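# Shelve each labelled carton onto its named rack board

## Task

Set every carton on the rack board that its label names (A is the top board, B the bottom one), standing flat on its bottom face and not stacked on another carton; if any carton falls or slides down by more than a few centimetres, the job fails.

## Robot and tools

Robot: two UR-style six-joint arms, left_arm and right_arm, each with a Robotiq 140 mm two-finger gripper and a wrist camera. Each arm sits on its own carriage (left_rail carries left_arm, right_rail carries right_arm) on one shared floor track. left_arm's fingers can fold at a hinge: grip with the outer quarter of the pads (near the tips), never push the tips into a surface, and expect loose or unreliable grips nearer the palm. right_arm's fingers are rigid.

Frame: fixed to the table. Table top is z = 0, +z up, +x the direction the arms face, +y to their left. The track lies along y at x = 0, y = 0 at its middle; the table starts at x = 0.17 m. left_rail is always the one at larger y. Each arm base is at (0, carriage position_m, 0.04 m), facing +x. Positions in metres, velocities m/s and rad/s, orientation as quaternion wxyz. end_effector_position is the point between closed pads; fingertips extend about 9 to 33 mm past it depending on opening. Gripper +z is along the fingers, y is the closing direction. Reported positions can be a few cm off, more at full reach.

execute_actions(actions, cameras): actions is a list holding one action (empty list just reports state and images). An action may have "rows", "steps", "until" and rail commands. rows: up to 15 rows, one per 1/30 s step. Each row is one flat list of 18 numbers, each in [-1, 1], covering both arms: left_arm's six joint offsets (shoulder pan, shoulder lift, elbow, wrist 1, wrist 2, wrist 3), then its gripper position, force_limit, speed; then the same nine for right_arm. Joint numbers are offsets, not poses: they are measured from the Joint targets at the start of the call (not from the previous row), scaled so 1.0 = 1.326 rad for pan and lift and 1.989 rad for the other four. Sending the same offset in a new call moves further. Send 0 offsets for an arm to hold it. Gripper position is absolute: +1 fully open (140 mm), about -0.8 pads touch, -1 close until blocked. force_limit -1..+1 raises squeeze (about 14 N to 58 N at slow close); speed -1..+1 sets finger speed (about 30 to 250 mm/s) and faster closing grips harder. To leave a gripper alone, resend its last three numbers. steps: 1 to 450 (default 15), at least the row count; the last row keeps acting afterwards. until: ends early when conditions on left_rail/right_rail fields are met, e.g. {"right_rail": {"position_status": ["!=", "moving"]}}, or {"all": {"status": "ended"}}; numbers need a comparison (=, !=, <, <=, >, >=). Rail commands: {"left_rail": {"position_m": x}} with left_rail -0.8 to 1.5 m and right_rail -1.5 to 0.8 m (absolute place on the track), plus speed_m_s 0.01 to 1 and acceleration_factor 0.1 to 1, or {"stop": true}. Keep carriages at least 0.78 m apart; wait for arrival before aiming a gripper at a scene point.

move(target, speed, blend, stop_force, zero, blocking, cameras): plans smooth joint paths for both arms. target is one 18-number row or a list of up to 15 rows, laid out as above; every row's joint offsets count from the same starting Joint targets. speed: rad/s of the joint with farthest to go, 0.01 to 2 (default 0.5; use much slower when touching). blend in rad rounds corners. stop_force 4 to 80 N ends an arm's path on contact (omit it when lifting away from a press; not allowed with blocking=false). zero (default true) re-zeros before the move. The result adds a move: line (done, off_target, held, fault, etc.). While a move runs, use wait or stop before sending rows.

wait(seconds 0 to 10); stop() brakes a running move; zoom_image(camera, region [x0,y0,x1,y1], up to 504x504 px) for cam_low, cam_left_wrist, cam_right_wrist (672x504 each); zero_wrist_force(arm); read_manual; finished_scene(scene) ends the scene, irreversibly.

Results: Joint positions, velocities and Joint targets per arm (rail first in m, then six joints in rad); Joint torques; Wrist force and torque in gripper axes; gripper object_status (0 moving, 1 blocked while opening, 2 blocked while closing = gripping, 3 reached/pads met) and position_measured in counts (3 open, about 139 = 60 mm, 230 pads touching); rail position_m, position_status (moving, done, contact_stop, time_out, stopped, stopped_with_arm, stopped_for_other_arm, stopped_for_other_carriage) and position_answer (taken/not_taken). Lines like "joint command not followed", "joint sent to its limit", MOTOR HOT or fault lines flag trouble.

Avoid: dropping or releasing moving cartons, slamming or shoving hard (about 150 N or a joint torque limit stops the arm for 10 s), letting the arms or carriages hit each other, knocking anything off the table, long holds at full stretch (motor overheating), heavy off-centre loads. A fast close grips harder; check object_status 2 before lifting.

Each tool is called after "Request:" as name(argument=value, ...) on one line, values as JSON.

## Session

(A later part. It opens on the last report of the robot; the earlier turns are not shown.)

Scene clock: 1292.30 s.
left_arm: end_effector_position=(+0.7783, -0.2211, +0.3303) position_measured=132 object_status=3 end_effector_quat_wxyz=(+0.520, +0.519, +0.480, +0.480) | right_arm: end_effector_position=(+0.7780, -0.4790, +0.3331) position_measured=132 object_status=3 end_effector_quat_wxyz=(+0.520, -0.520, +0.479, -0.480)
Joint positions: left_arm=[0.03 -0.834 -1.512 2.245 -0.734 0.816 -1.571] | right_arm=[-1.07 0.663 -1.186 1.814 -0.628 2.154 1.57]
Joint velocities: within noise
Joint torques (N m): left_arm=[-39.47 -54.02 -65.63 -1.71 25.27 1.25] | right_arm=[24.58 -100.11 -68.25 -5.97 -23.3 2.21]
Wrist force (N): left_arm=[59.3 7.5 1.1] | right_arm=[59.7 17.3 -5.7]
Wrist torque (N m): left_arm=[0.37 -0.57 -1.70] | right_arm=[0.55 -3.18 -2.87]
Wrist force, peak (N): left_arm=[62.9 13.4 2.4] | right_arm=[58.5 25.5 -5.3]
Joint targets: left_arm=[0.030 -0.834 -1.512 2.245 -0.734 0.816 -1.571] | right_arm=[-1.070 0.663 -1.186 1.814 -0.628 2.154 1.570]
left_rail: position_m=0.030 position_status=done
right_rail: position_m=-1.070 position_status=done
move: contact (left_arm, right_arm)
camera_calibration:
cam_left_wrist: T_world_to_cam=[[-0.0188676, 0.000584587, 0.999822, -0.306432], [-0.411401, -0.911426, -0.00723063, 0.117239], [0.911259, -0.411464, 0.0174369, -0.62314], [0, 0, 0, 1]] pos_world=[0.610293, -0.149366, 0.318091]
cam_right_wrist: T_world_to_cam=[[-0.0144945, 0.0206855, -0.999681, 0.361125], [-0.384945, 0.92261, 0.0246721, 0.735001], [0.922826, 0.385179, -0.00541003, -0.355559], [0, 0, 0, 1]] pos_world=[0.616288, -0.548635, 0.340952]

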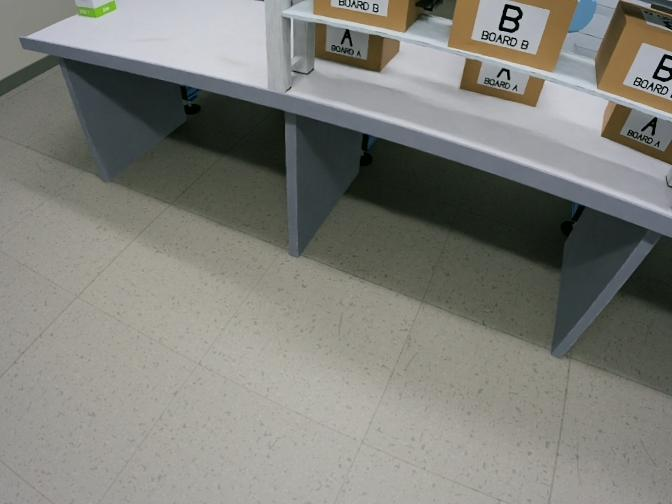

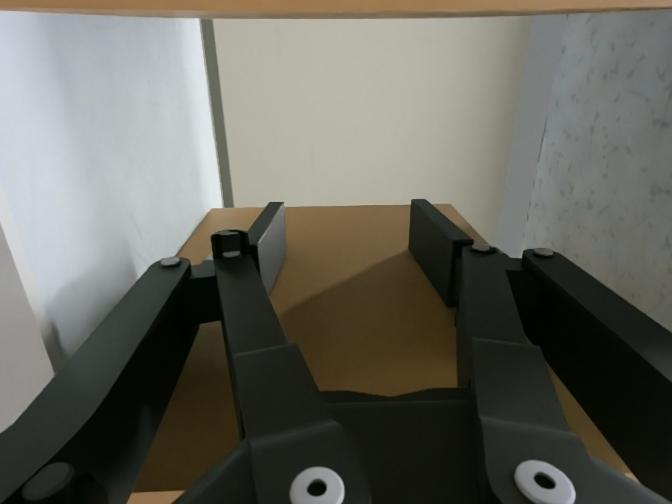

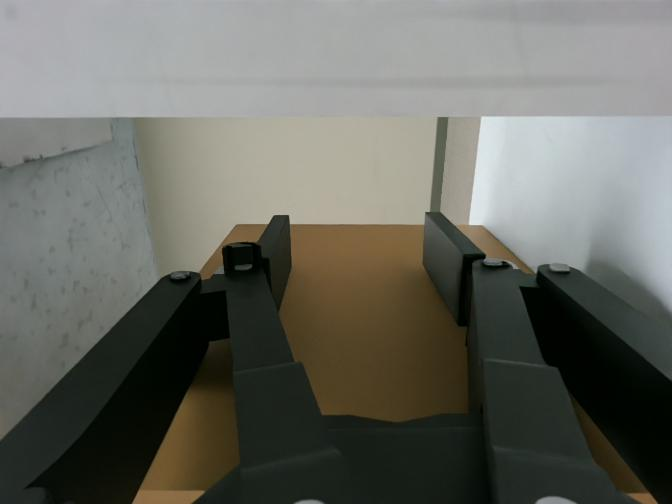

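Request:
move(target=[[0,0.002,0.0009,-0.0022,0,0,-0.03,1,1,0,0.0029,0.0015,-0.0033,0,0,-0.03,1,1],[0.0227,-0.0096,0.0088,-0.0019,0.0155,0,-0.03,1,1,-0.0173,-0.0136,0.0176,-0.0085,-0.0116,0,-0.03,1,1],[-0.0739,-0.0934,0.0641,-0.0014,-0.0489,0,-0.03,1,1,0.0332,-0.0579,0.0604,-0.0218,0.022,0,-0.03,1,1],[-0.2024,-0.1867,0.115,0.01,-0.1345,0,-0.03,1,1,0.0913,-0.0974,0.0968,-0.0319,0.0608,0,-0.03,1,1],[-0.3213,-0.2607,0.1481,0.0262,-0.2138,0,-0.03,1,1,0.1383,-0.122,0.1187,-0.0374,0.0921,0,-0.03,1,1],[-0.5525,-0.0668,0.1511,-0.106,-0.3931,0,-0.03,1,1,-0.0061,-0.2352,0.3143,-0.1575,-0.0293,0,-0.03,1,1]], speed=[0.03,0.05,0.2,0.2,0.2,0.3], blend=[0.001,0.01,0.02,0.02,0.03,0])

Scene clock: 1362.03 s.
left_arm: end_effector_position=(+0.5161, -0.2959, +0.2501) position_measured=132 object_status=3 end_effector_quat_wxyz=(+0.508, +0.507, +0.493, +0.492) | right_arm: end_effector_position=(+0.5340, -0.6552, +0.2501) position_measured=132 object_status=3 end_effector_quat_wxyz=(+0.531, -0.532, +0.466, -0.467)
Joint positions: left_arm=[0.03 -1.566 -1.601 2.545 -0.945 0.035 -1.571] | right_arm=[-1.07 0.655 -1.498 2.439 -0.941 2.096 1.57]
Joint velocities: within noise
Joint torques (N m): left_arm=[-14.18 -7.06 -18.65 -1.92 -2.59 1.62] | right_arm=[-15.73 -51.65 -19.4 -7.28 -2.97 2.31]
Wrist force (N): left_arm=[0.2 0.0 0.0] | right_arm=[3.3 8.4 2.3]
Wrist torque (N m): left_arm=[0.06 0.08 -0.30] | right_arm=[1.20 -0.90 -0.31]
Wrist force, peak (N): left_arm=[62.6 21.7 7.8] | right_arm=[66.1 -20.9 -19.0]
Joint targets: left_arm=[0.030 -1.566 -1.601 2.545 -0.945 0.035 -1.571] | right_arm=[-1.070 0.655 -1.498 2.439 -0.941 2.096 1.570]
left_rail: position_m=0.030 position_status=done
right_rail: position_m=-1.070 position_status=done
move: done; blend cut to 0 rad at target 1
camera_calibration:
cam_left_wrist: T_world_to_cam=[[-0.018196, -0.00116877, 0.999834, -0.232025], [-0.366062, -0.930558, -0.00774975, -0.0882981], [0.930413, -0.366142, 0.0165046, -0.409877], [0, 0, 0, 1]] pos_world=[0.34481, -0.232511, 0.238067]
cam_right_wrist: T_world_to_cam=[[-0.0154909, 0.0199451, -0.999681, 0.278345], [-0.430722, 0.902147, 0.0246736, 0.816672], [0.902352, 0.430967, -0.00538426, -0.0220689], [0, 0, 0, 1]] pos_world=[0.375985, -0.732799, 0.257987]

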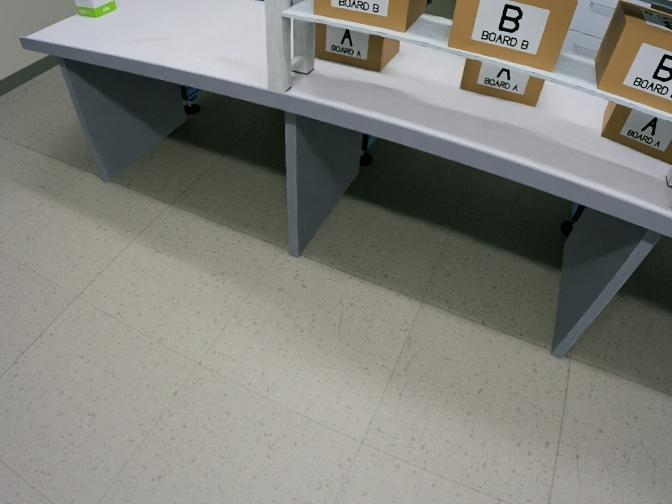

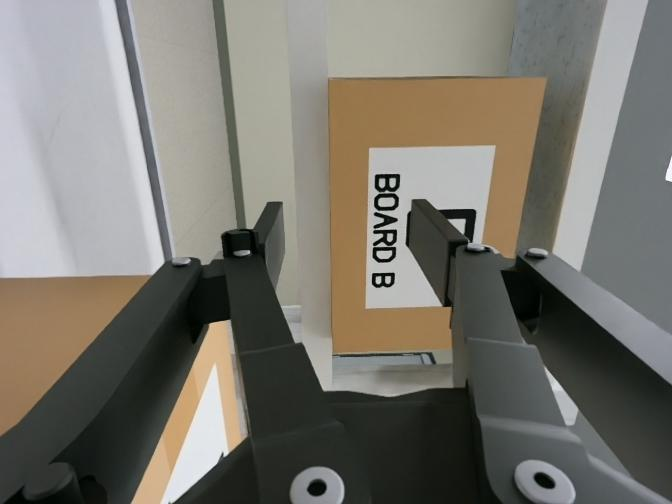

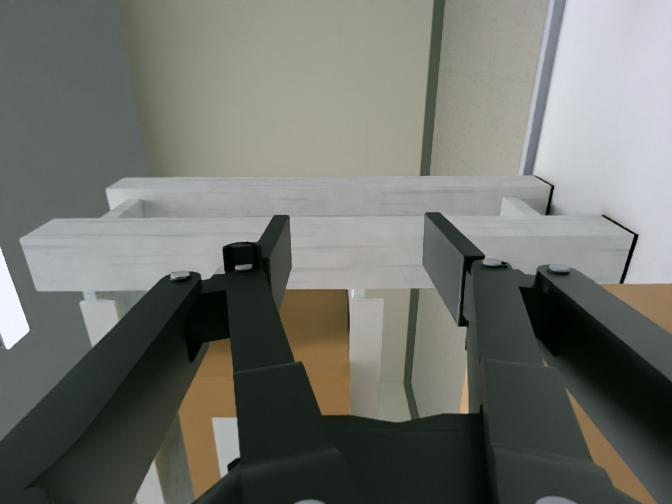

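Request:
zoom_image(camera="cam_left_wrist", region=[0, 240, 260, 504])

Request:
zoom_image(camera="cam_right_wrist", region=[440, 250, 672, 504])

Scaled by 1.909.

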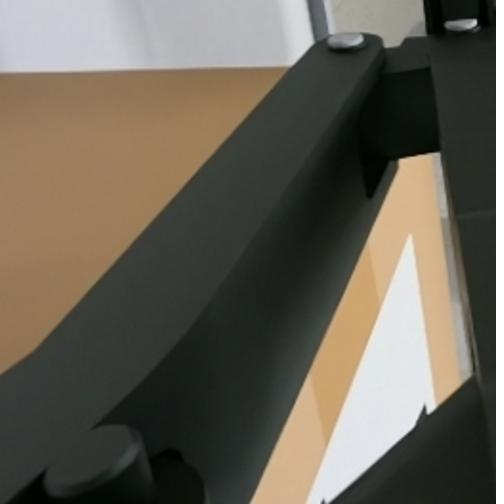

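Scaled by 1.984.

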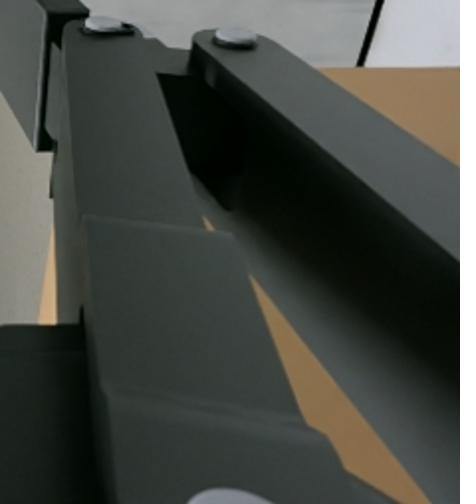

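Request:
move(target=[[0,0.1654,0.0182,-0.128,0,0,-0.03,1,1,-0.0097,0.131,0.025,-0.1123,-0.0065,0,-0.03,1,1],[0,0.3285,0.0247,-0.2432,0,0,-0.03,1,1,-0.0097,0.2713,0.0307,-0.2115,-0.0065,0,-0.03,1,1]], speed=0.2, blend=0.02, stop_force=12, cameras=["cam_left_wrist","cam_right_wrist"])

Scene clock: 1409.60 s.
left_arm: end_effector_position=(+0.5161, -0.3015, +0.0979) position_measured=132 object_status=3 end_effector_quat_wxyz=(+0.507, +0.508, +0.492, +0.493) | right_arm: end_effector_position=(+0.5340, -0.6613, +0.0980) position_measured=132 object_status=3 end_effector_quat_wxyz=(+0.531, -0.532, +0.466, -0.467)
Joint positions: left_arm=[0.03 -1.566 -1.165 2.595 -1.428 0.035 -1.571] | right_arm=[-1.07 0.642 -1.138 2.5 -1.362 2.083 1.57]
Joint velocities: within noise
Joint torques (N m): left_arm=[-12.13 -22.33 4.68 -2.77 -1.65 1.6] | right_arm=[-14.51 -40.28 -4.34 -6.88 -2.82 2.39]
Wrist force (N): left_arm=[-0.1 0.2 0.1] | right_arm=[3.1 8.6 2.3]
Wrist torque (N m): left_arm=[0.09 0.14 -0.30] | right_arm=[1.25 -0.89 -0.38]
Wrist force, peak (N): left_arm=[0.6 0.7 -0.3] | right_arm=[3.2 9.0 2.4]
Joint targets: left_arm=[0.030 -1.566 -1.165 2.595 -1.428 0.035 -1.571] | right_arm=[-1.070 0.642 -1.138 2.500 -1.362 2.083 1.570]
left_rail: position_m=0.030 position_status=done
right_rail: position_m=-1.070 position_status=done
move: done
camera_calibration:
cam_left_wrist: T_world_to_cam=[[-0.0181913, -0.00217489, 0.999832, -0.0801786], [-0.366043, -0.930558, -0.00868409, -0.0946483], [0.93042, -0.366139, 0.0161319, -0.40937], [0, 0, 0, 1]] pos_world=[0.344782, -0.238136, 0.0859471]
cam_right_wrist: T_world_to_cam=[[-0.0156146, 0.0198511, -0.999681, 0.126384], [-0.430793, 0.902114, 0.0246425, 0.825964], [0.902316, 0.43104, -0.00553442, -0.0202143], [0, 0, 0, 1]] pos_world=[0.376033, -0.73891, 0.105878]
Images, in order (width x height): cam_left_wrist 672x504, cam_right_wrist 672x504.

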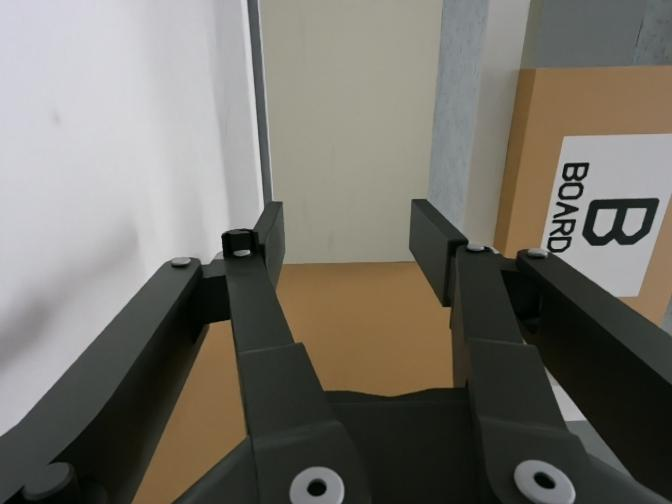

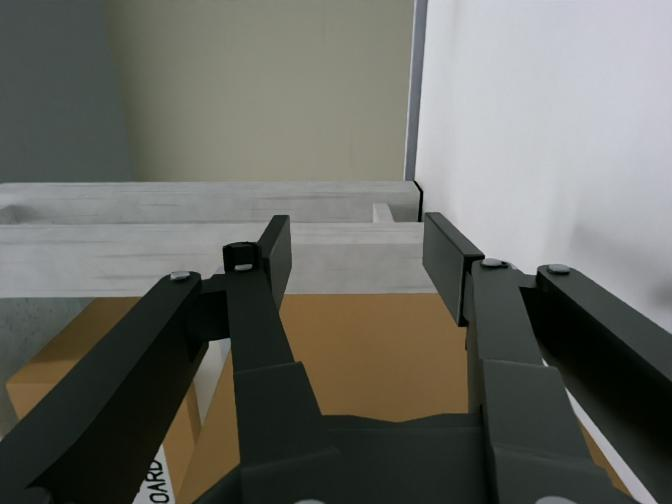

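Request:
move(target=[0.0043,0.0193,-0.0462,0.0323,0.0028,0,-0.03,1,1,0.076,0.0215,-0.043,0.0287,0.0506,0,-0.03,1,1], speed=0.04, stop_force=6, cameras=["cam_left_wrist","cam_right_wrist"])

Scene clock: 1424.00 s.
left_arm: end_effector_position=(+0.5180, -0.3427, +0.0979) position_measured=132 object_status=3 end_effector_quat_wxyz=(+0.508, +0.507, +0.493, +0.492) | right_arm: end_effector_position=(+0.5315, -0.6130, +0.0980) position_measured=132 object_status=3 end_effector_quat_wxyz=(+0.531, -0.532, +0.466, -0.466)
Joint positions: left_arm=[0.03 -1.561 -1.144 2.52 -1.376 0.039 -1.571] | right_arm=[-1.07 0.74 -1.111 2.417 -1.306 2.18 1.57]
Joint velocities: within noise
Joint torques (N m): left_arm=[-14.99 -70.54 1.03 -1.06 -1.56 1.16] | right_arm=[-13.29 -68.11 -5.97 -6.38 -3.55 2.05]
Wrist force (N): left_arm=[0.3 0.1 0.3] | right_arm=[4.6 8.1 3.1]
Wrist torque (N m): left_arm=[0.11 0.14 -0.32] | right_arm=[1.27 -0.69 -0.24]
Wrist force, peak (N): left_arm=[9.8 1.1 -3.5] | right_arm=[11.6 8.7 2.5]
Joint targets: left_arm=[0.030 -1.561 -1.144 2.520 -1.376 0.039 -1.571] | right_arm=[-1.070 0.740 -1.111 2.417 -1.306 2.180 1.570]
left_rail: position_m=0.030 position_status=done
right_rail: position_m=-1.070 position_status=done
move: contact (left_arm, right_arm); left_arm: the elbow is farthest, 0.017 rad from its target
camera_calibration:
cam_left_wrist: T_world_to_cam=[[-0.0182009, -0.000551768, 0.999834, -0.0796898], [-0.365911, -0.930622, -0.00717459, -0.132523], [0.930472, -0.365981, 0.0167363, -0.426227], [0, 0, 0, 1]] pos_world=[0.34665, -0.279364, 0.0858592]
cam_right_wrist: T_world_to_cam=[[-0.0156844, 0.0197822, -0.999681, 0.125443], [-0.430878, 0.902074, 0.0246109, 0.781303], [0.902274, 0.431127, -0.00562474, -0.0386746], [0, 0, 0, 1]] pos_world=[0.373509, -0.690602, 0.105957]
Images, in order (width x height): cam_left_wrist 672x504, cam_right_wrist 672x504.

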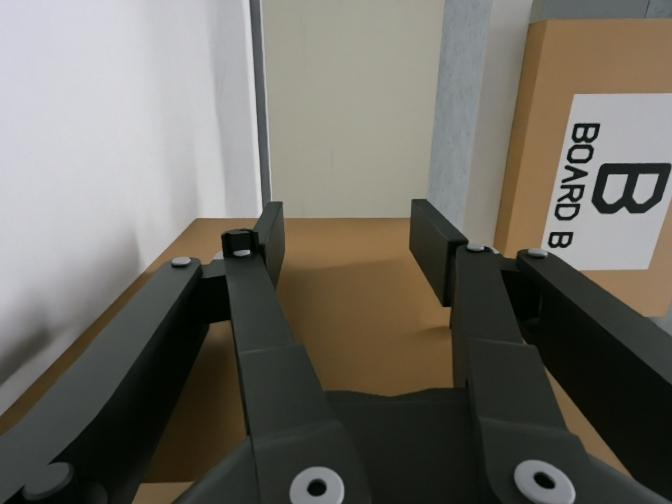

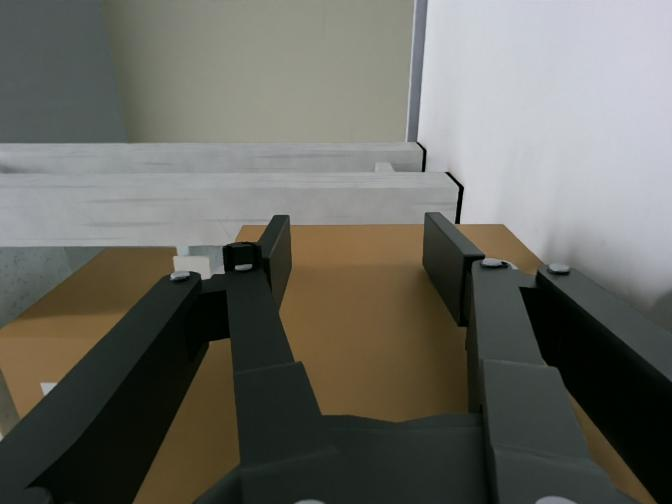

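Request:
move(target=[0.0006,0.0013,-0.0037,0.0029,0.0008,0,-0.03,1,1,0.0079,0.0033,-0.0053,0.0031,0.0057,0,-0.03,1,1], speed=0.015, cameras=[])

Scene clock: 1458.37 s.
left_arm: end_effector_position=(+0.5183, -0.3465, +0.0981) position_measured=132 object_status=3 end_effector_quat_wxyz=(+0.508, +0.507, +0.493, +0.492) | right_arm: end_effector_position=(+0.5315, -0.6076, +0.0978) position_measured=132 object_status=3 end_effector_quat_wxyz=(+0.531, -0.532, +0.466, -0.467) end_effector_velocity=(+0.000, +0.001, +0.000) end_effector_angular_velocity=(+0.003, -0.001, -0.003)
Joint positions: left_arm=[0.03 -1.561 -1.143 2.513 -1.371 0.04 -1.571] | right_arm=[-1.07 0.75 -1.106 2.407 -1.3 2.191 1.57]
Joint velocities: left_arm=[within noise] | right_arm=[0 0.002 0.001 -0.003 0.001 0.005 0.002]
Joint torques (N m): left_arm=[-3.58 -32.6 -52.29 -0.18 19.19 1.9] | right_arm=[45.22 -40.74 -34.65 0.93 -9.1 0.94]
Wrist force (N): left_arm=[46.1 -2.4 -17.0] | right_arm=[59.7 -1.8 2.7]
Wrist torque (N m): left_arm=[-0.70 -1.81 -2.14] | right_arm=[1.58 0.46 0.60]
Wrist force, peak (N): left_arm=[46.1 -2.4 -17.0] | right_arm=[59.7 -1.8 2.7]
Joint targets: left_arm=[0.030 -1.561 -1.143 2.513 -1.371 0.041 -1.571] | right_arm=[-1.070 0.750 -1.106 2.407 -1.300 2.191 1.570]
left_rail: position_m=0.030 position_status=done
right_rail: position_m=-1.070 position_status=done
move: done
No camera images: "cameras" was empty.

Request:
move(target=[[0.0006,-0.0826,-0.0024,0.058,0,0,-0.03,1,1,0.001,-0.0718,-0.0023,0.0496,0.0006,0,-0.03,1,1],[0.0006,-0.1615,-0.0083,0.1165,0,0,-0.03,1,1,0.001,-0.1402,-0.0075,0.1004,0.0006,0,-0.03,1,1]], speed=0.1, blend=0.015, cameras=["cam_left_wrist","cam_right_wrist"])

Scene clock: 1507.17 s.
left_arm: end_effector_position=(+0.5186, -0.3472, +0.1802) position_measured=132 object_status=3 end_effector_quat_wxyz=(+0.507, +0.507, +0.492, +0.493) | right_arm: end_effector_position=(+0.5316, -0.6063, +0.1808) position_measured=132 object_status=3 end_effector_quat_wxyz=(+0.532, -0.531, +0.466, -0.467)
Joint positions: left_arm=[0.03 -1.56 -1.357 2.496 -1.139 0.041 -1.571] | right_arm=[-1.07 0.752 -1.292 2.392 -1.101 2.193 1.57]
Joint velocities: within noise
Joint torques (N m): left_arm=[-10.98 -60.42 -68.14 -0.39 21.12 1.56] | right_arm=[50.15 -75.05 -49.72 -3.67 -12.58 -0.27]
Wrist force (N): left_arm=[56.3 -3.9 -19.2] | right_arm=[61.6 24.3 14.9]
Wrist torque (N m): left_arm=[-1.00 -2.28 -2.69] | right_arm=[0.83 0.75 0.52]
Wrist force, peak (N): left_arm=[61.9 -3.2 -20.7] | right_arm=[67.4 24.4 15.5]
Joint targets: left_arm=[0.030 -1.560 -1.357 2.496 -1.139 0.041 -1.571] | right_arm=[-1.070 0.752 -1.292 2.392 -1.101 2.193 1.570]
left_rail: position_m=0.030 position_status=done
right_rail: position_m=-1.070 position_status=done
move: done
camera_calibration:
cam_left_wrist: T_world_to_cam=[[-0.0181887, -0.00174169, 0.999833, -0.162389], [-0.365904, -0.930616, -0.00827755, -0.135667], [0.930475, -0.365994, 0.0162894, -0.429754], [0, 0, 0, 1]] pos_world=[0.347281, -0.283824, 0.168239]
cam_right_wrist: T_world_to_cam=[[-0.0148495, 0.0205579, -0.999678, 0.208111], [-0.430234, 0.902373, 0.0249477, 0.773048], [0.902595, 0.430466, -0.00455511, -0.0419379], [0, 0, 0, 1]] pos_world=[0.373535, -0.683803, 0.188567]
Images, in order (width x height): cam_left_wrist 672x504, cam_right_wrist 672x504.

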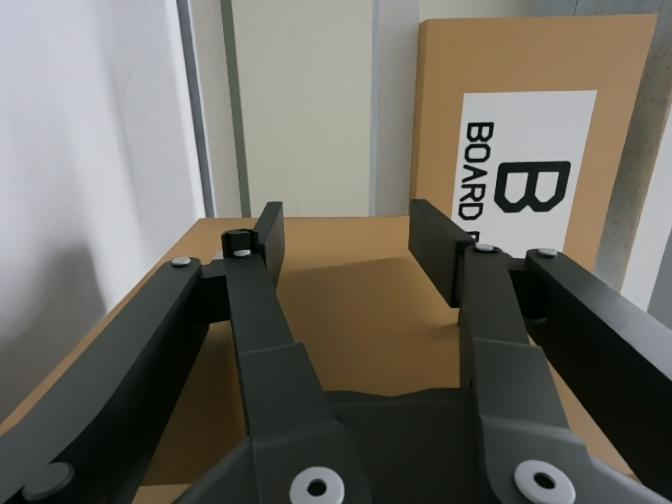

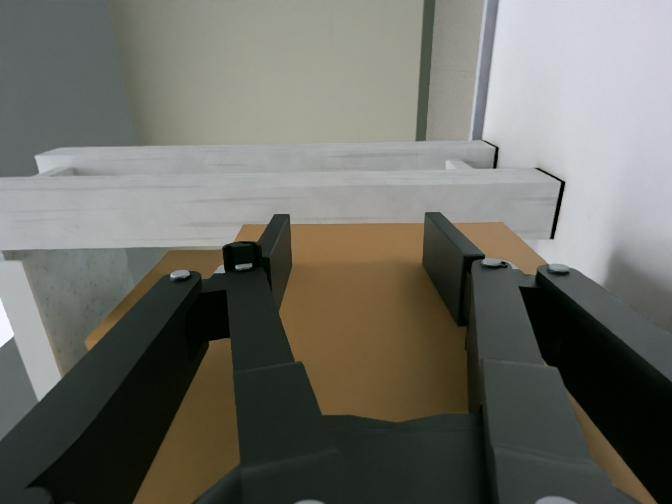

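Request:
move(target=[[0,-0.0734,-0.0097,0.0586,0,0,-0.03,1,1,0,-0.0639,-0.0086,0.0513,0,0,-0.03,1,1],[0,-0.1401,-0.023,0.1163,0,0,-0.03,1,1,0,-0.1227,-0.0205,0.1024,0,0,-0.03,1,1],[0,-0.1987,-0.0396,0.172,0,0,-0.03,1,1,0,-0.1753,-0.0355,0.1524,0,0,-0.03,1,1],[0,-0.2496,-0.0591,0.2255,0,0,-0.03,1,1,0,-0.2219,-0.0533,0.2013,0,0,-0.03,1,1],[0,-0.2924,-0.0813,0.2762,0,0,-0.03,1,1,0,-0.2618,-0.0737,0.2483,0,0,-0.03,1,1],[0,-0.3279,-0.1059,0.3245,0,0,-0.03,1,1,0,-0.2957,-0.0965,0.2937,0,0,-0.03,1,1],[0,-0.3564,-0.1325,0.37,0,0,-0.03,1,1,0,-0.3238,-0.1215,0.3374,0,0,-0.03,1,1],[0,-0.3785,-0.161,0.4133,0,0,-0.03,1,1,0,-0.3464,-0.1485,0.3795,0,0,-0.03,1,1],[0,-0.395,-0.1913,0.4547,0,0,-0.03,1,1,0,-0.3638,-0.1774,0.42,0,0,-0.03,1,1],[0,-0.4064,-0.2233,0.4942,0,0,-0.03,1,1,0,-0.3765,-0.2082,0.4592,0,0,-0.03,1,1]], speed=0.15, blend=0.015, cameras=["cam_left_wrist","cam_right_wrist"])

Scene clock: 1527.33 s.
left_arm: end_effector_position=(+0.5186, -0.3472, +0.5922) position_measured=132 object_status=3 end_effector_quat_wxyz=(+0.507, +0.507, +0.492, +0.493) | right_arm: end_effector_position=(+0.5314, -0.6065, +0.5929) position_measured=132 object_status=3 end_effector_quat_wxyz=(+0.532, -0.531, +0.466, -0.467)
Joint positions: left_arm=[0.03 -1.56 -1.895 2.052 -0.156 0.041 -1.571] | right_arm=[-1.07 0.752 -1.791 1.978 -0.188 2.193 1.57]
Joint velocities: within noise
Joint torques (N m): left_arm=[-29.98 -16.16 -70.34 -0.47 20.8 2.1] | right_arm=[50.5 -42.82 -68.58 -4.49 -30.5 -1.45]
Wrist force (N): left_arm=[56.6 -2.9 -19.5] | right_arm=[62.4 23.6 14.3]
Wrist torque (N m): left_arm=[-0.89 -2.31 -2.70] | right_arm=[0.82 0.58 0.57]
Wrist force, peak (N): left_arm=[62.2 -3.5 -20.8] | right_arm=[67.7 24.0 15.3]
Joint targets: left_arm=[0.030 -1.560 -1.895 2.052 -0.156 0.041 -1.571] | right_arm=[-1.070 0.752 -1.791 1.978 -0.187 2.193 1.570]
left_rail: position_m=0.030 position_status=done
right_rail: position_m=-1.070 position_status=done
move: done
camera_calibration:
cam_left_wrist: T_world_to_cam=[[-0.0181892, -0.00168936, 0.999833, -0.574247], [-0.36591, -0.930614, -0.00822914, -0.132313], [0.930472, -0.365999, 0.016309, -0.436487], [0, 0, 0, 1]] pos_world=[0.347279, -0.283856, 0.580181]
cam_right_wrist: T_world_to_cam=[[-0.0148625, 0.0205432, -0.999678, 0.620101], [-0.430241, 0.90237, 0.02494, 0.762927], [0.902592, 0.430473, -0.004573, -0.0397127], [0, 0, 0, 1]] pos_world=[0.373303, -0.684086, 0.600693]
Images, in order (width x height): cam_left_wrist 672x504, cam_right_wrist 672x504.

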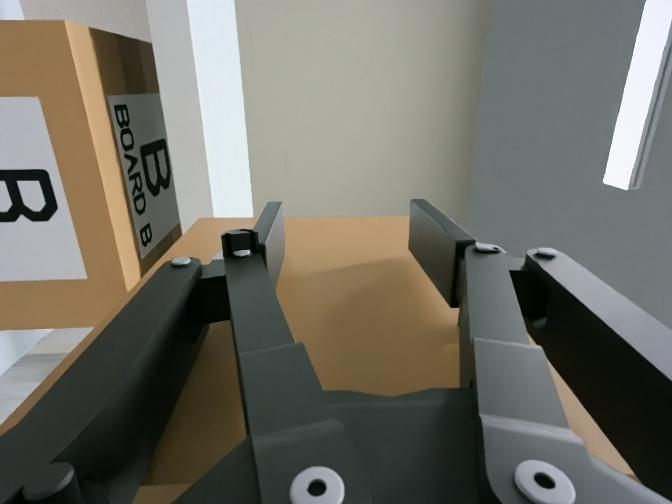

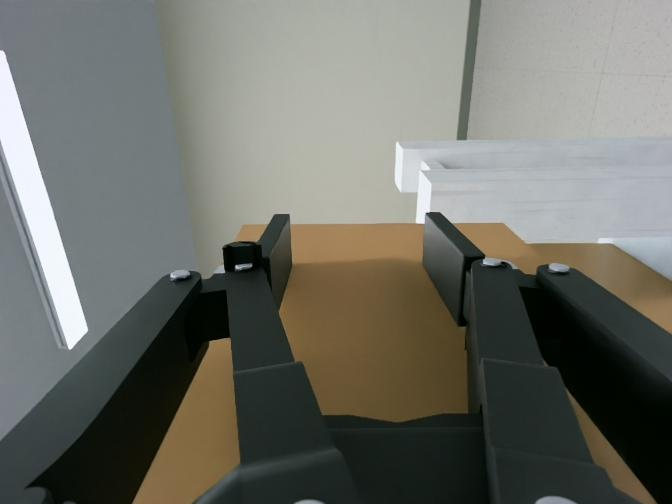

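Request:
move(target=[[0.033,-0.0421,0.0171,0.0104,0.0269,0,-0.03,1,1,0.0305,0.054,-0.029,-0.007,0.0253,0,-0.03,1,1],[0.0744,-0.0771,0.0309,0.0201,0.0595,0,-0.03,1,1,0.0563,0.1049,-0.0584,-0.0116,0.0475,0,-0.03,1,1],[0.1238,-0.1062,0.0415,0.0288,0.0975,0,-0.03,1,1,0.0768,0.1526,-0.0882,-0.0135,0.0662,0,-0.03,1,1],[0.1813,-0.129,0.049,0.0366,0.1409,0,-0.03,1,1,0.0921,0.1971,-0.1186,-0.0128,0.0814,0,-0.03,1,1],[0.2619,-0.0875,0.0347,0.0231,0.1946,0,-0.03,1,1,0.0606,0.2146,-0.1308,-0.0123,0.0604,0,-0.03,1,1],[0.3328,-0.0459,0.019,0.0111,0.2419,0,-0.03,1,1,0.0309,0.2337,-0.1446,-0.0112,0.0406,0,-0.03,1,1],[0.3949,-0.0044,0.0018,0.0007,0.2833,0,-0.03,1,1,0.0031,0.2543,-0.16,-0.0096,0.0221,0,-0.03,1,1],[0.4496,0.0368,-0.0168,-0.0082,0.3198,0,-0.03,1,1,-0.023,0.2763,-0.1768,-0.0074,0.0047,0,-0.03,1,1],[0.4979,0.0778,-0.0368,-0.0155,0.3519,0,-0.03,1,1,-0.0474,0.2996,-0.1951,-0.0046,-0.0116,0,-0.03,1,1],[0.5408,0.1181,-0.0581,-0.0212,0.3805,0,-0.03,1,1,-0.0701,0.3244,-0.215,-0.0013,-0.0267,0,-0.03,1,1]], speed=0.12, blend=0.015)

Scene clock: 1593.13 s.
left_arm: end_effector_position=(+0.7743, -0.2197, +0.5927) position_measured=132 object_status=3 end_effector_quat_wxyz=(+0.517, +0.517, +0.482, +0.482) | right_arm: end_effector_position=(+0.7774, -0.4799, +0.5931) position_measured=132 object_status=3 end_effector_quat_wxyz=(+0.522, -0.522, +0.477, -0.477)
Joint positions: left_arm=[0.03 -0.843 -1.739 1.937 -0.198 0.797 -1.571] | right_arm=[-1.07 0.659 -1.361 1.55 -0.19 2.14 1.57]
Joint velocities: within noise
Joint torques (N m): left_arm=[-19.7 2.23 -72.9 -10.42 21.15 2.22] | right_arm=[28.19 -69.97 -68.33 -4.3 -25.37 -1.32]
Wrist force (N): left_arm=[47.9 -2.2 -14.6] | right_arm=[52.5 25.7 11.0]
Wrist torque (N m): left_arm=[-0.63 -1.85 -2.29] | right_arm=[1.01 0.00 -0.33]
Wrist force, peak (N): left_arm=[57.7 -3.6 -20.4] | right_arm=[65.6 24.6 14.6]
Joint targets: left_arm=[0.030 -0.843 -1.739 1.937 -0.198 0.797 -1.571] | right_arm=[-1.070 0.659 -1.361 1.550 -0.190 2.140 1.570]
left_rail: position_m=0.030 position_status=done
right_rail: position_m=-1.070 position_status=done
move: done
camera_calibration:
cam_left_wrist: T_world_to_cam=[[-0.0185401, 0.0000569465, 0.999828, -0.56924], [-0.402574, -0.915358, -0.0074129, 0.111211], [0.9152, -0.402642, 0.0169937, -0.624394], [0, 0, 0, 1]] pos_world=[0.605662, -0.149576, 0.580577]
cam_right_wrist: T_world_to_cam=[[-0.0139256, 0.0211382, -0.99968, 0.620834], [-0.393976, 0.918783, 0.0249158, 0.734207], [0.919015, 0.394197, -0.00446663, -0.346513], [0, 0, 0, 1]] pos_world=[0.616357, -0.551105, 0.600794]

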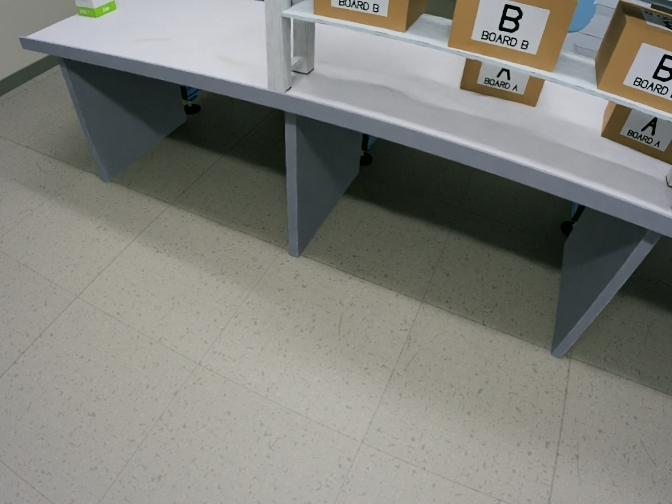

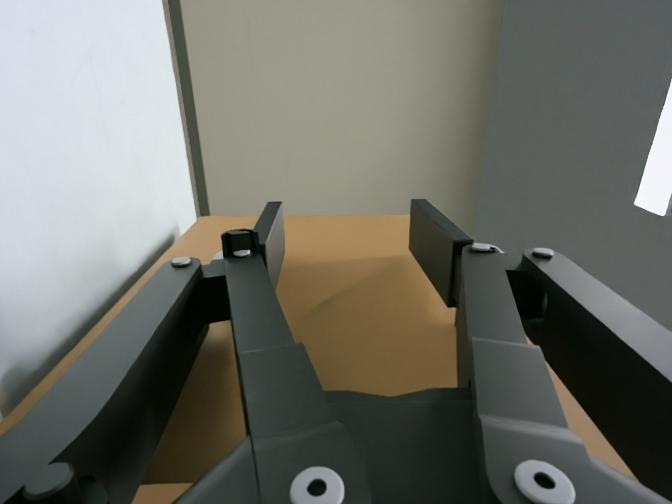

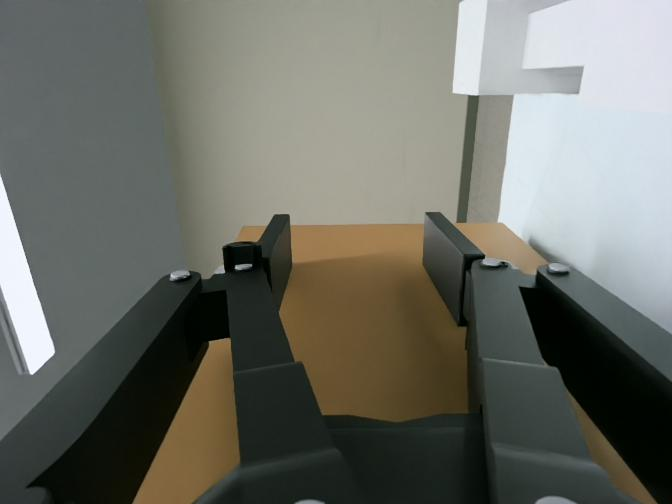

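Request:
move(target=[0,0.0078,0.0183,-0.0235,0,0,-0.03,1,1,0,0.0066,0.0174,-0.0212,0,0,-0.03,1,1], speed=0.025, stop_force=8, cameras=[])

Scene clock: 1603.17 s.
left_arm: end_effector_position=(+0.7747, -0.2200, +0.5677) position_measured=132 object_status=3 end_effector_quat_wxyz=(+0.517, +0.517, +0.482, +0.482) | right_arm: end_effector_position=(+0.7776, -0.4798, +0.5830) position_measured=132 object_status=3 end_effector_quat_wxyz=(+0.522, -0.522, +0.477, -0.477)
Joint positions: left_arm=[0.03 -0.843 -1.729 1.973 -0.245 0.797 -1.571] | right_arm=[-1.07 0.659 -1.358 1.564 -0.207 2.139 1.57]
Joint velocities: within noise
Joint torques (N m): left_arm=[-26.2 1.59 -47.36 -7.85 13.04 2.25] | right_arm=[33 -84.48 -61.59 -5.55 -14.07 0.28]
Wrist force (N): left_arm=[43.7 1.6 -5.4] | right_arm=[45.2 20.2 3.8]
Wrist torque (N m): left_arm=[0.02 -1.50 -2.50] | right_arm=[1.21 -1.91 -1.44]
Wrist force, peak (N): left_arm=[50.9 -1.5 -16.0] | right_arm=[55.7 26.3 11.7]
Joint targets: left_arm=[0.030 -0.843 -1.729 1.973 -0.245 0.797 -1.571] | right_arm=[-1.070 0.659 -1.358 1.564 -0.207 2.140 1.570]
left_rail: position_m=0.030 position_status=done
right_rail: position_m=-1.070 position_status=done
move: contact (right_arm); right_arm: the wrist 1 is farthest, 0.025 rad from its target
No camera images: "cameras" was empty.

Request:
wait(seconds=0)

Scene clock: 1606.63 s.
left_arm: end_effector_position=(+0.7747, -0.2199, +0.5677) position_measured=132 object_status=3 end_effector_quat_wxyz=(+0.517, +0.517, +0.482, +0.482) | right_arm: end_effector_position=(+0.7776, -0.4798, +0.5830) position_measured=132 object_status=3 end_effector_quat_wxyz=(+0.522, -0.522, +0.477, -0.477)
Joint positions: left_arm=[0.03 -0.843 -1.729 1.973 -0.245 0.797 -1.571] | right_arm=[-1.07 0.659 -1.358 1.564 -0.207 2.14 1.57]
Joint velocities: within noise
Joint torques (N m): left_arm=[-27.57 1.66 -50.21 -6.16 6.21 2.27] | right_arm=[32.42 -86.35 -60.33 -11.93 -5.36 1.42]
Wrist force (N): left_arm=[43.8 1.2 -5.2] | right_arm=[45.1 20.4 4.0]
Wrist torque (N m): left_arm=[0.03 -1.52 -2.49] | right_arm=[1.20 -1.85 -1.43]
Wrist force, peak (N): left_arm=[44.1 1.8 -5.4] | right_arm=[45.5 20.7 3.8]
Joint targets: left_arm=[0.030 -0.843 -1.729 1.973 -0.245 0.797 -1.571] | right_arm=[-1.070 0.659 -1.358 1.564 -0.207 2.140 1.570]
Tool commands: left_gripper/position=-0.03 left_gripper/force_limit=+1.0 left_gripper/speed=+1.0 right_gripper/position=-0.03 right_gripper/force_limit=+1.0 right_gripper/speed=+1.0
left_rail: position_m=0.030 position_status=done
right_rail: position_m=-1.070 position_status=done
camera_calibration:
cam_left_wrist: T_world_to_cam=[[-0.0185382, 0.000054586, 0.999828, -0.544202], [-0.40256, -0.915363, -0.00741406, 0.110911], [0.915206, -0.402629, 0.0169912, -0.624432], [0, 0, 0, 1]] pos_world=[0.606043, -0.149861, 0.555541]
cam_right_wrist: T_world_to_cam=[[-0.0141619, 0.020955, -0.99968, 0.61088], [-0.393944, 0.918799, 0.0248403, 0.734501], [0.919025, 0.39417, -0.00475685, -0.346634], [0, 0, 0, 1]] pos_world=[0.616569, -0.551027, 0.590791]

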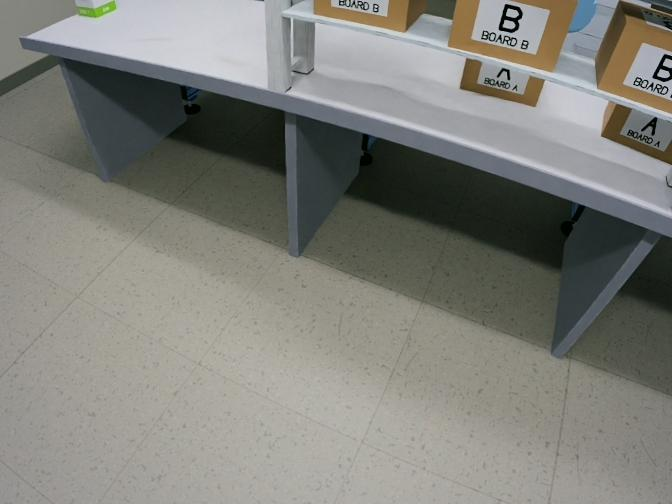

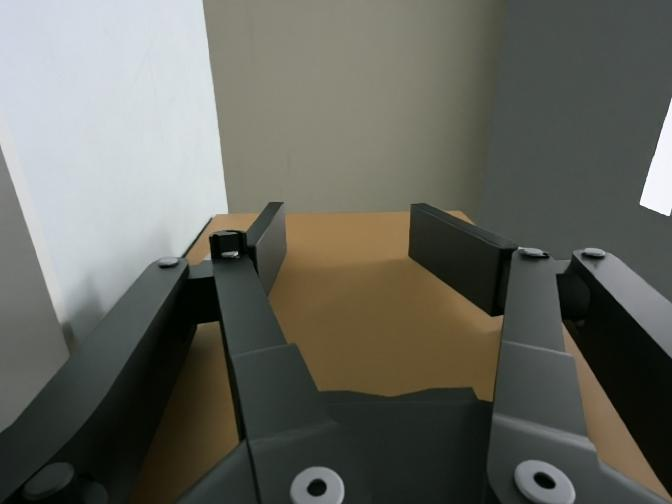

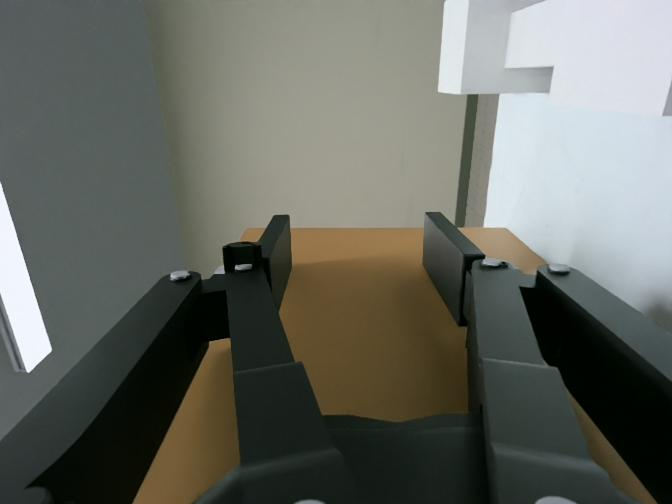

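Request:
move(target=[-0.0,-0.0016,-0.0037,0.0047,0,0,-0.03,1,1,0,0.0044,0.0104,-0.0127,0,0,-0.03,1,1], speed=0.025, stop_force=9, cameras=["cam_right_wrist","cam_left_wrist"])

Scene clock: 1613.67 s.
left_arm: end_effector_position=(+0.7747, -0.2200, +0.5724) position_measured=132 object_status=3 end_effector_quat_wxyz=(+0.517, +0.517, +0.482, +0.482) | right_arm: end_effector_position=(+0.7776, -0.4799, +0.5823) position_measured=132 object_status=3 end_effector_quat_wxyz=(+0.522, -0.522, +0.477, -0.477)
Joint positions: left_arm=[0.03 -0.843 -1.731 1.966 -0.236 0.797 -1.571] | right_arm=[-1.07 0.659 -1.357 1.565 -0.208 2.14 1.57]
Joint velocities: within noise
Joint torques (N m): left_arm=[-28.42 -34.7 -52.66 -9.8 6.68 2.4] | right_arm=[36.25 -81.86 -58.91 -2.75 -7.44 1.72]
Wrist force (N): left_arm=[39.2 -6.8 -7.2] | right_arm=[43.8 14.2 4.0]
Wrist torque (N m): left_arm=[-0.32 -0.76 -1.31] | right_arm=[0.95 -0.91 -0.27]
Wrist force, peak (N): left_arm=[44.1 2.3 -5.6] | right_arm=[47.9 14.4 5.7]
Joint targets: left_arm=[0.030 -0.843 -1.730 1.966 -0.236 0.797 -1.571] | right_arm=[-1.070 0.659 -1.357 1.565 -0.208 2.140 1.570]
left_rail: position_m=0.030 position_status=done
right_rail: position_m=-1.070 position_status=done
move: contact (left_arm, right_arm); right_arm: the wrist 1 is farthest, 0.024 rad from its target
camera_calibration:
cam_left_wrist: T_world_to_cam=[[-0.0186334, 0.000161252, 0.999826, -0.548817], [-0.402559, -0.915365, -0.00735469, 0.110903], [0.915205, -0.402626, 0.0171212, -0.624602], [0, 0, 0, 1]] pos_world=[0.606057, -0.149876, 0.560232]
cam_right_wrist: T_world_to_cam=[[-0.0138619, 0.021187, -0.999679, 0.610095], [-0.393939, 0.918798, 0.0249354, 0.734463], [0.919032, 0.394159, -0.00438993, -0.346858], [0, 0, 0, 1]] pos_world=[0.616565, -0.551032, 0.590062]
Images, in order (width x height): cam_left_wrist 672x504, cam_right_wrist 672x504.

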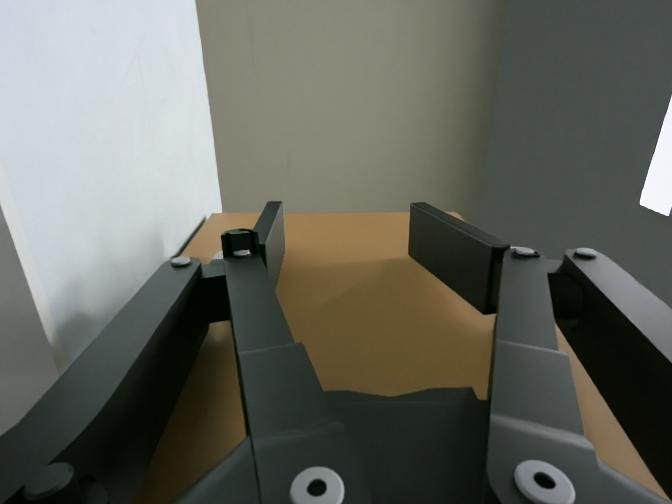

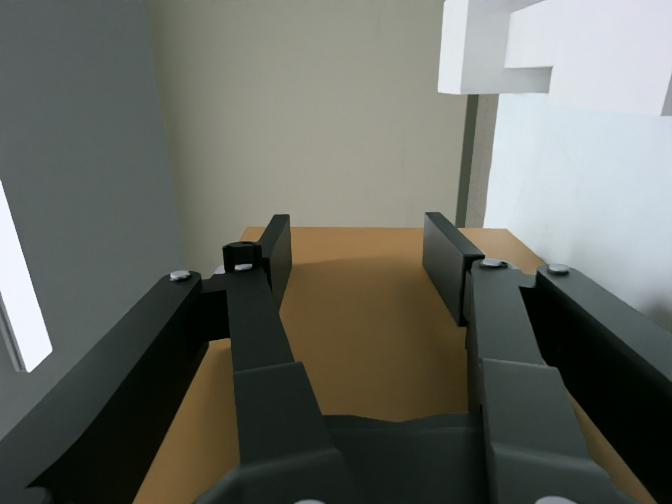

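Request:
move(target=[[0,0,0,0,0,0,-0.03,1,1,0,0.0005,0.0014,-0.0017,0,0,-0.03,1,1],[0.0225,-0.013,0.0068,0.0019,0.0154,0,-0.03,1,1,-0.0176,-0.0194,0.0168,-0.0039,-0.0119,0,-0.03,1,1],[-0.0754,-0.103,0.0515,0.0172,-0.0499,0,-0.03,1,1,0.0328,-0.0716,0.0575,-0.0098,0.0218,0,-0.03,1,1],[-0.2055,-0.1967,0.0901,0.041,-0.1366,0,-0.03,1,1,0.0911,-0.1177,0.0913,-0.0128,0.0606,0,-0.03,1,1],[-0.3259,-0.2649,0.1135,0.0631,-0.2168,0,-0.03,1,1,0.1382,-0.1465,0.1113,-0.0136,0.0921,0,-0.03,1,1],[-0.4894,-0.1425,0.1337,-0.0387,-0.361,0,-0.03,1,1,-0.095,-0.4238,0.3353,-0.0528,-0.0181,0,-0.03,1,1]], speed=[0.03,0.05,0.2,0.2,0.2,0.4], blend=[0.001,0.01,0.02,0.02,0.03,0])

Scene clock: 1657.63 s.
left_arm: end_effector_position=(+0.5406, -0.2898, +0.5008) position_measured=132 object_status=3 end_effector_quat_wxyz=(+0.500, +0.500, +0.500, +0.500) | right_arm: end_effector_position=(+0.5406, -0.7499, +0.5015) position_measured=132 object_status=3 end_effector_quat_wxyz=(+0.500, -0.500, +0.500, -0.500)
Joint positions: left_arm=[0.03 -1.492 -1.919 2.232 -0.313 0.079 -1.571] | right_arm=[-1.07 0.533 -1.919 2.231 -0.313 2.104 1.57]
Joint velocities: within noise
Joint torques (N m): left_arm=[-16 7.45 -36.3 -2.41 -2.32 1.83] | right_arm=[-18.98 -28.43 -33.48 -6.99 -2.93 1.56]
Wrist force (N): left_arm=[0.2 0.1 -0.3] | right_arm=[-3.9 6.2 4.2]
Wrist torque (N m): left_arm=[0.08 0.06 -0.32] | right_arm=[0.67 0.72 -0.38]
Wrist force, peak (N): left_arm=[40.0 -6.9 -6.9] | right_arm=[47.4 -7.0 2.9]
Joint targets: left_arm=[0.030 -1.492 -1.919 2.232 -0.313 0.079 -1.571] | right_arm=[-1.070 0.533 -1.919 2.232 -0.313 2.104 1.570]
left_rail: position_m=0.030 position_status=done
right_rail: position_m=-1.070 position_status=done
move: done; blend cut to 0 rad at target 1
camera_calibration:
cam_left_wrist: T_world_to_cam=[[-0.0182002, -0.00103294, 0.999834, -0.482176], [-0.338445, -0.940959, -0.0071329, -0.0899514], [0.94081, -0.338518, 0.016776, -0.432344], [0, 0, 0, 1]] pos_world=[0.367534, -0.231495, 0.488707]
cam_right_wrist: T_world_to_cam=[[-0.0118193, 0.0223493, -0.99968, 0.531507], [-0.309868, 0.950453, 0.0249124, 0.869483], [0.950706, 0.310063, -0.00430837, -0.103185], [0, 0, 0, 1]] pos_world=[0.373805, -0.806287, 0.509232]

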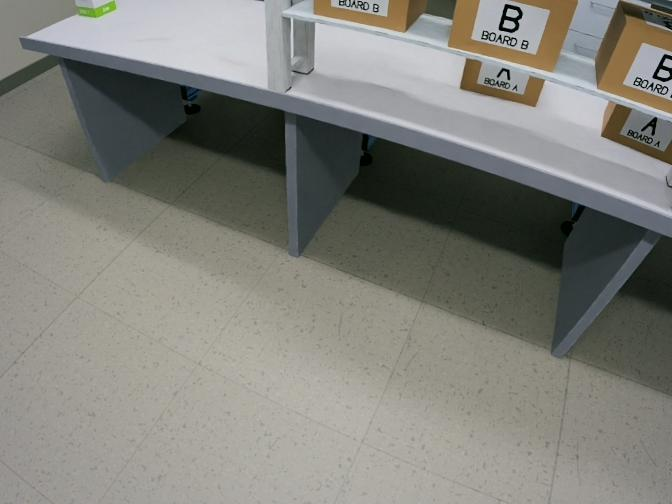

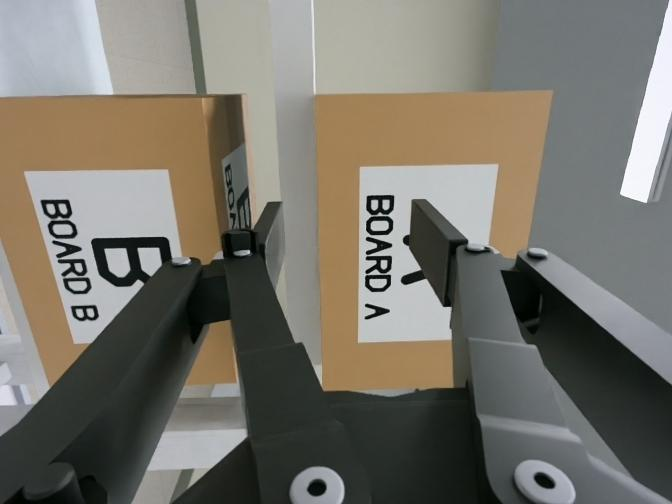

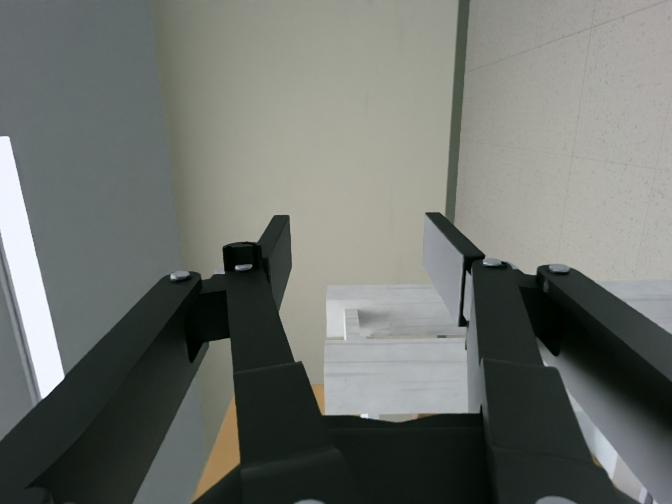

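Request:
execute_actions(actions=[{"left_rail":{"position_m":0.28},"steps":120,"until":{"left_rail":{"position_status":["!=","moving"]}}}], cameras=[])

Request:
move(target=[0.914,-0.0181,-0.4756,-0.3022,-0.8296,0.6491,-0.03,1,1,0,0,0,0,0,0,-0.03,1,1], speed=0.6, cameras=["cam_left_wrist"])

Scene clock: 1672.80 s.
left_arm: end_effector_position=(+0.5406, -0.0400, +0.5007) position_measured=132 object_status=3 end_effector_quat_wxyz=(+0.500, +0.500, +0.500, +0.500) end_effector_velocity=(+0.000, +0.000, +0.000) end_effector_angular_velocity=(-0.001, +0.000, -0.001) | right_arm: end_effector_position=(+0.5405, -0.7499, +0.5015) position_measured=132 object_status=3 end_effector_quat_wxyz=(+0.500, -0.500, +0.500, -0.500)
Joint positions: left_arm=[0.28 -1.492 -1.919 2.232 -0.313 0.079 -1.571] | right_arm=[-1.07 0.533 -1.919 2.232 -0.313 2.104 1.57]
Joint velocities: left_arm=[0.001 0 0 0 0 0.001 -0.001] | right_arm=[within noise]
Joint torques (N m): left_arm=[11.87 -29.39 -42.25 -0.78 -1.48 2.12] | right_arm=[-11.91 -25.2 -42.76 -3.6 -2.24 1.4]
Wrist force (N): left_arm=[0.1 0.0 -0.1] | right_arm=[-3.9 6.3 4.5]
Wrist torque (N m): left_arm=[0.07 0.09 -0.31] | right_arm=[0.67 0.73 -0.37]
Wrist force, peak (N): left_arm=[-1.5 0.1 -0.1] | right_arm=[-4.2 6.4 4.6]
Joint targets: left_arm=[0.280 -1.492 -1.919 2.232 -0.313 0.079 -1.571] | right_arm=[-1.070 0.533 -1.919 2.232 -0.313 2.104 1.570]
Tool commands: left_gripper/position=-0.03 left_gripper/force_limit=+1.0 left_gripper/speed=+1.0 right_gripper/position=-0.03 right_gripper/force_limit=+1.0 right_gripper/speed=+1.0
left_rail: position_m=0.280 position_status=done
right_rail: position_m=-1.070 position_status=done
No camera images: "cameras" was empty.

Scene clock: 1676.20 s.
left_arm: end_effector_position=(+0.3842, +0.3510, +0.7998) position_measured=132 object_status=3 end_effector_quat_wxyz=(+0.000, +0.000, +1.000, +0.000) | right_arm: end_effector_position=(+0.5405, -0.7499, +0.5015) position_measured=132 object_status=3 end_effector_quat_wxyz=(+0.500, -0.500, +0.500, -0.500)
Joint positions: left_arm=[0.28 -0.28 -1.943 1.287 -0.914 -1.57 -0.281] | right_arm=[-1.07 0.533 -1.919 2.232 -0.313 2.104 1.57]
Joint velocities: within noise
Joint torques (N m): left_arm=[14.21 -30.6 -55.14 -8.25 -2.82 3.28] | right_arm=[-11.05 -25.48 -48.81 -1.74 -1.92 1.24]
Wrist force (N): left_arm=[0.3 0.3 -0.3] | right_arm=[-4.0 6.2 4.4]
Wrist torque (N m): left_arm=[0.07 -0.08 -0.01] | right_arm=[0.66 0.74 -0.38]
Wrist force, peak (N): left_arm=[3.3 -1.0 0.2] | right_arm=[-4.1 6.4 4.8]
Joint targets: left_arm=[0.280 -0.280 -1.943 1.287 -0.914 -1.570 -0.280] | right_arm=[-1.070 0.533 -1.919 2.232 -0.313 2.104 1.570]
left_rail: position_m=0.280 position_status=done
right_rail: position_m=-1.070 position_status=done
move: done
camera_calibration:
cam_left_wrist: T_world_to_cam=[[0.00158335, 0.999824, 0.0186775, -0.357438], [0.940941, -0.0078132, 0.338481, -0.633263], [0.338568, 0.0170385, -0.940788, 0.799134], [0, 0, 0, 1]] pos_world=[0.325868, 0.338811, 0.972839]
Images, in order (width x height): cam_left_wrist 672x504.

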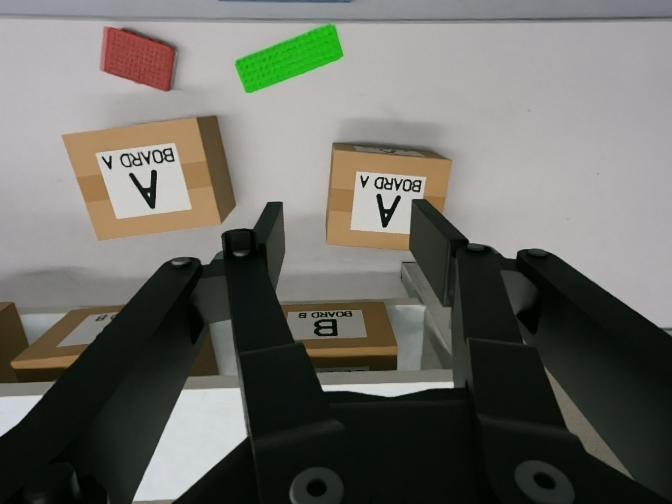

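Request:
zoom_image(camera="cam_left_wrist", region=[80, 0, 360, 130])

Scaled by 1.800.

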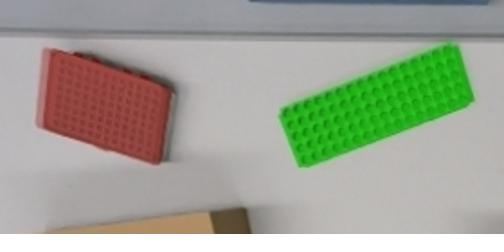

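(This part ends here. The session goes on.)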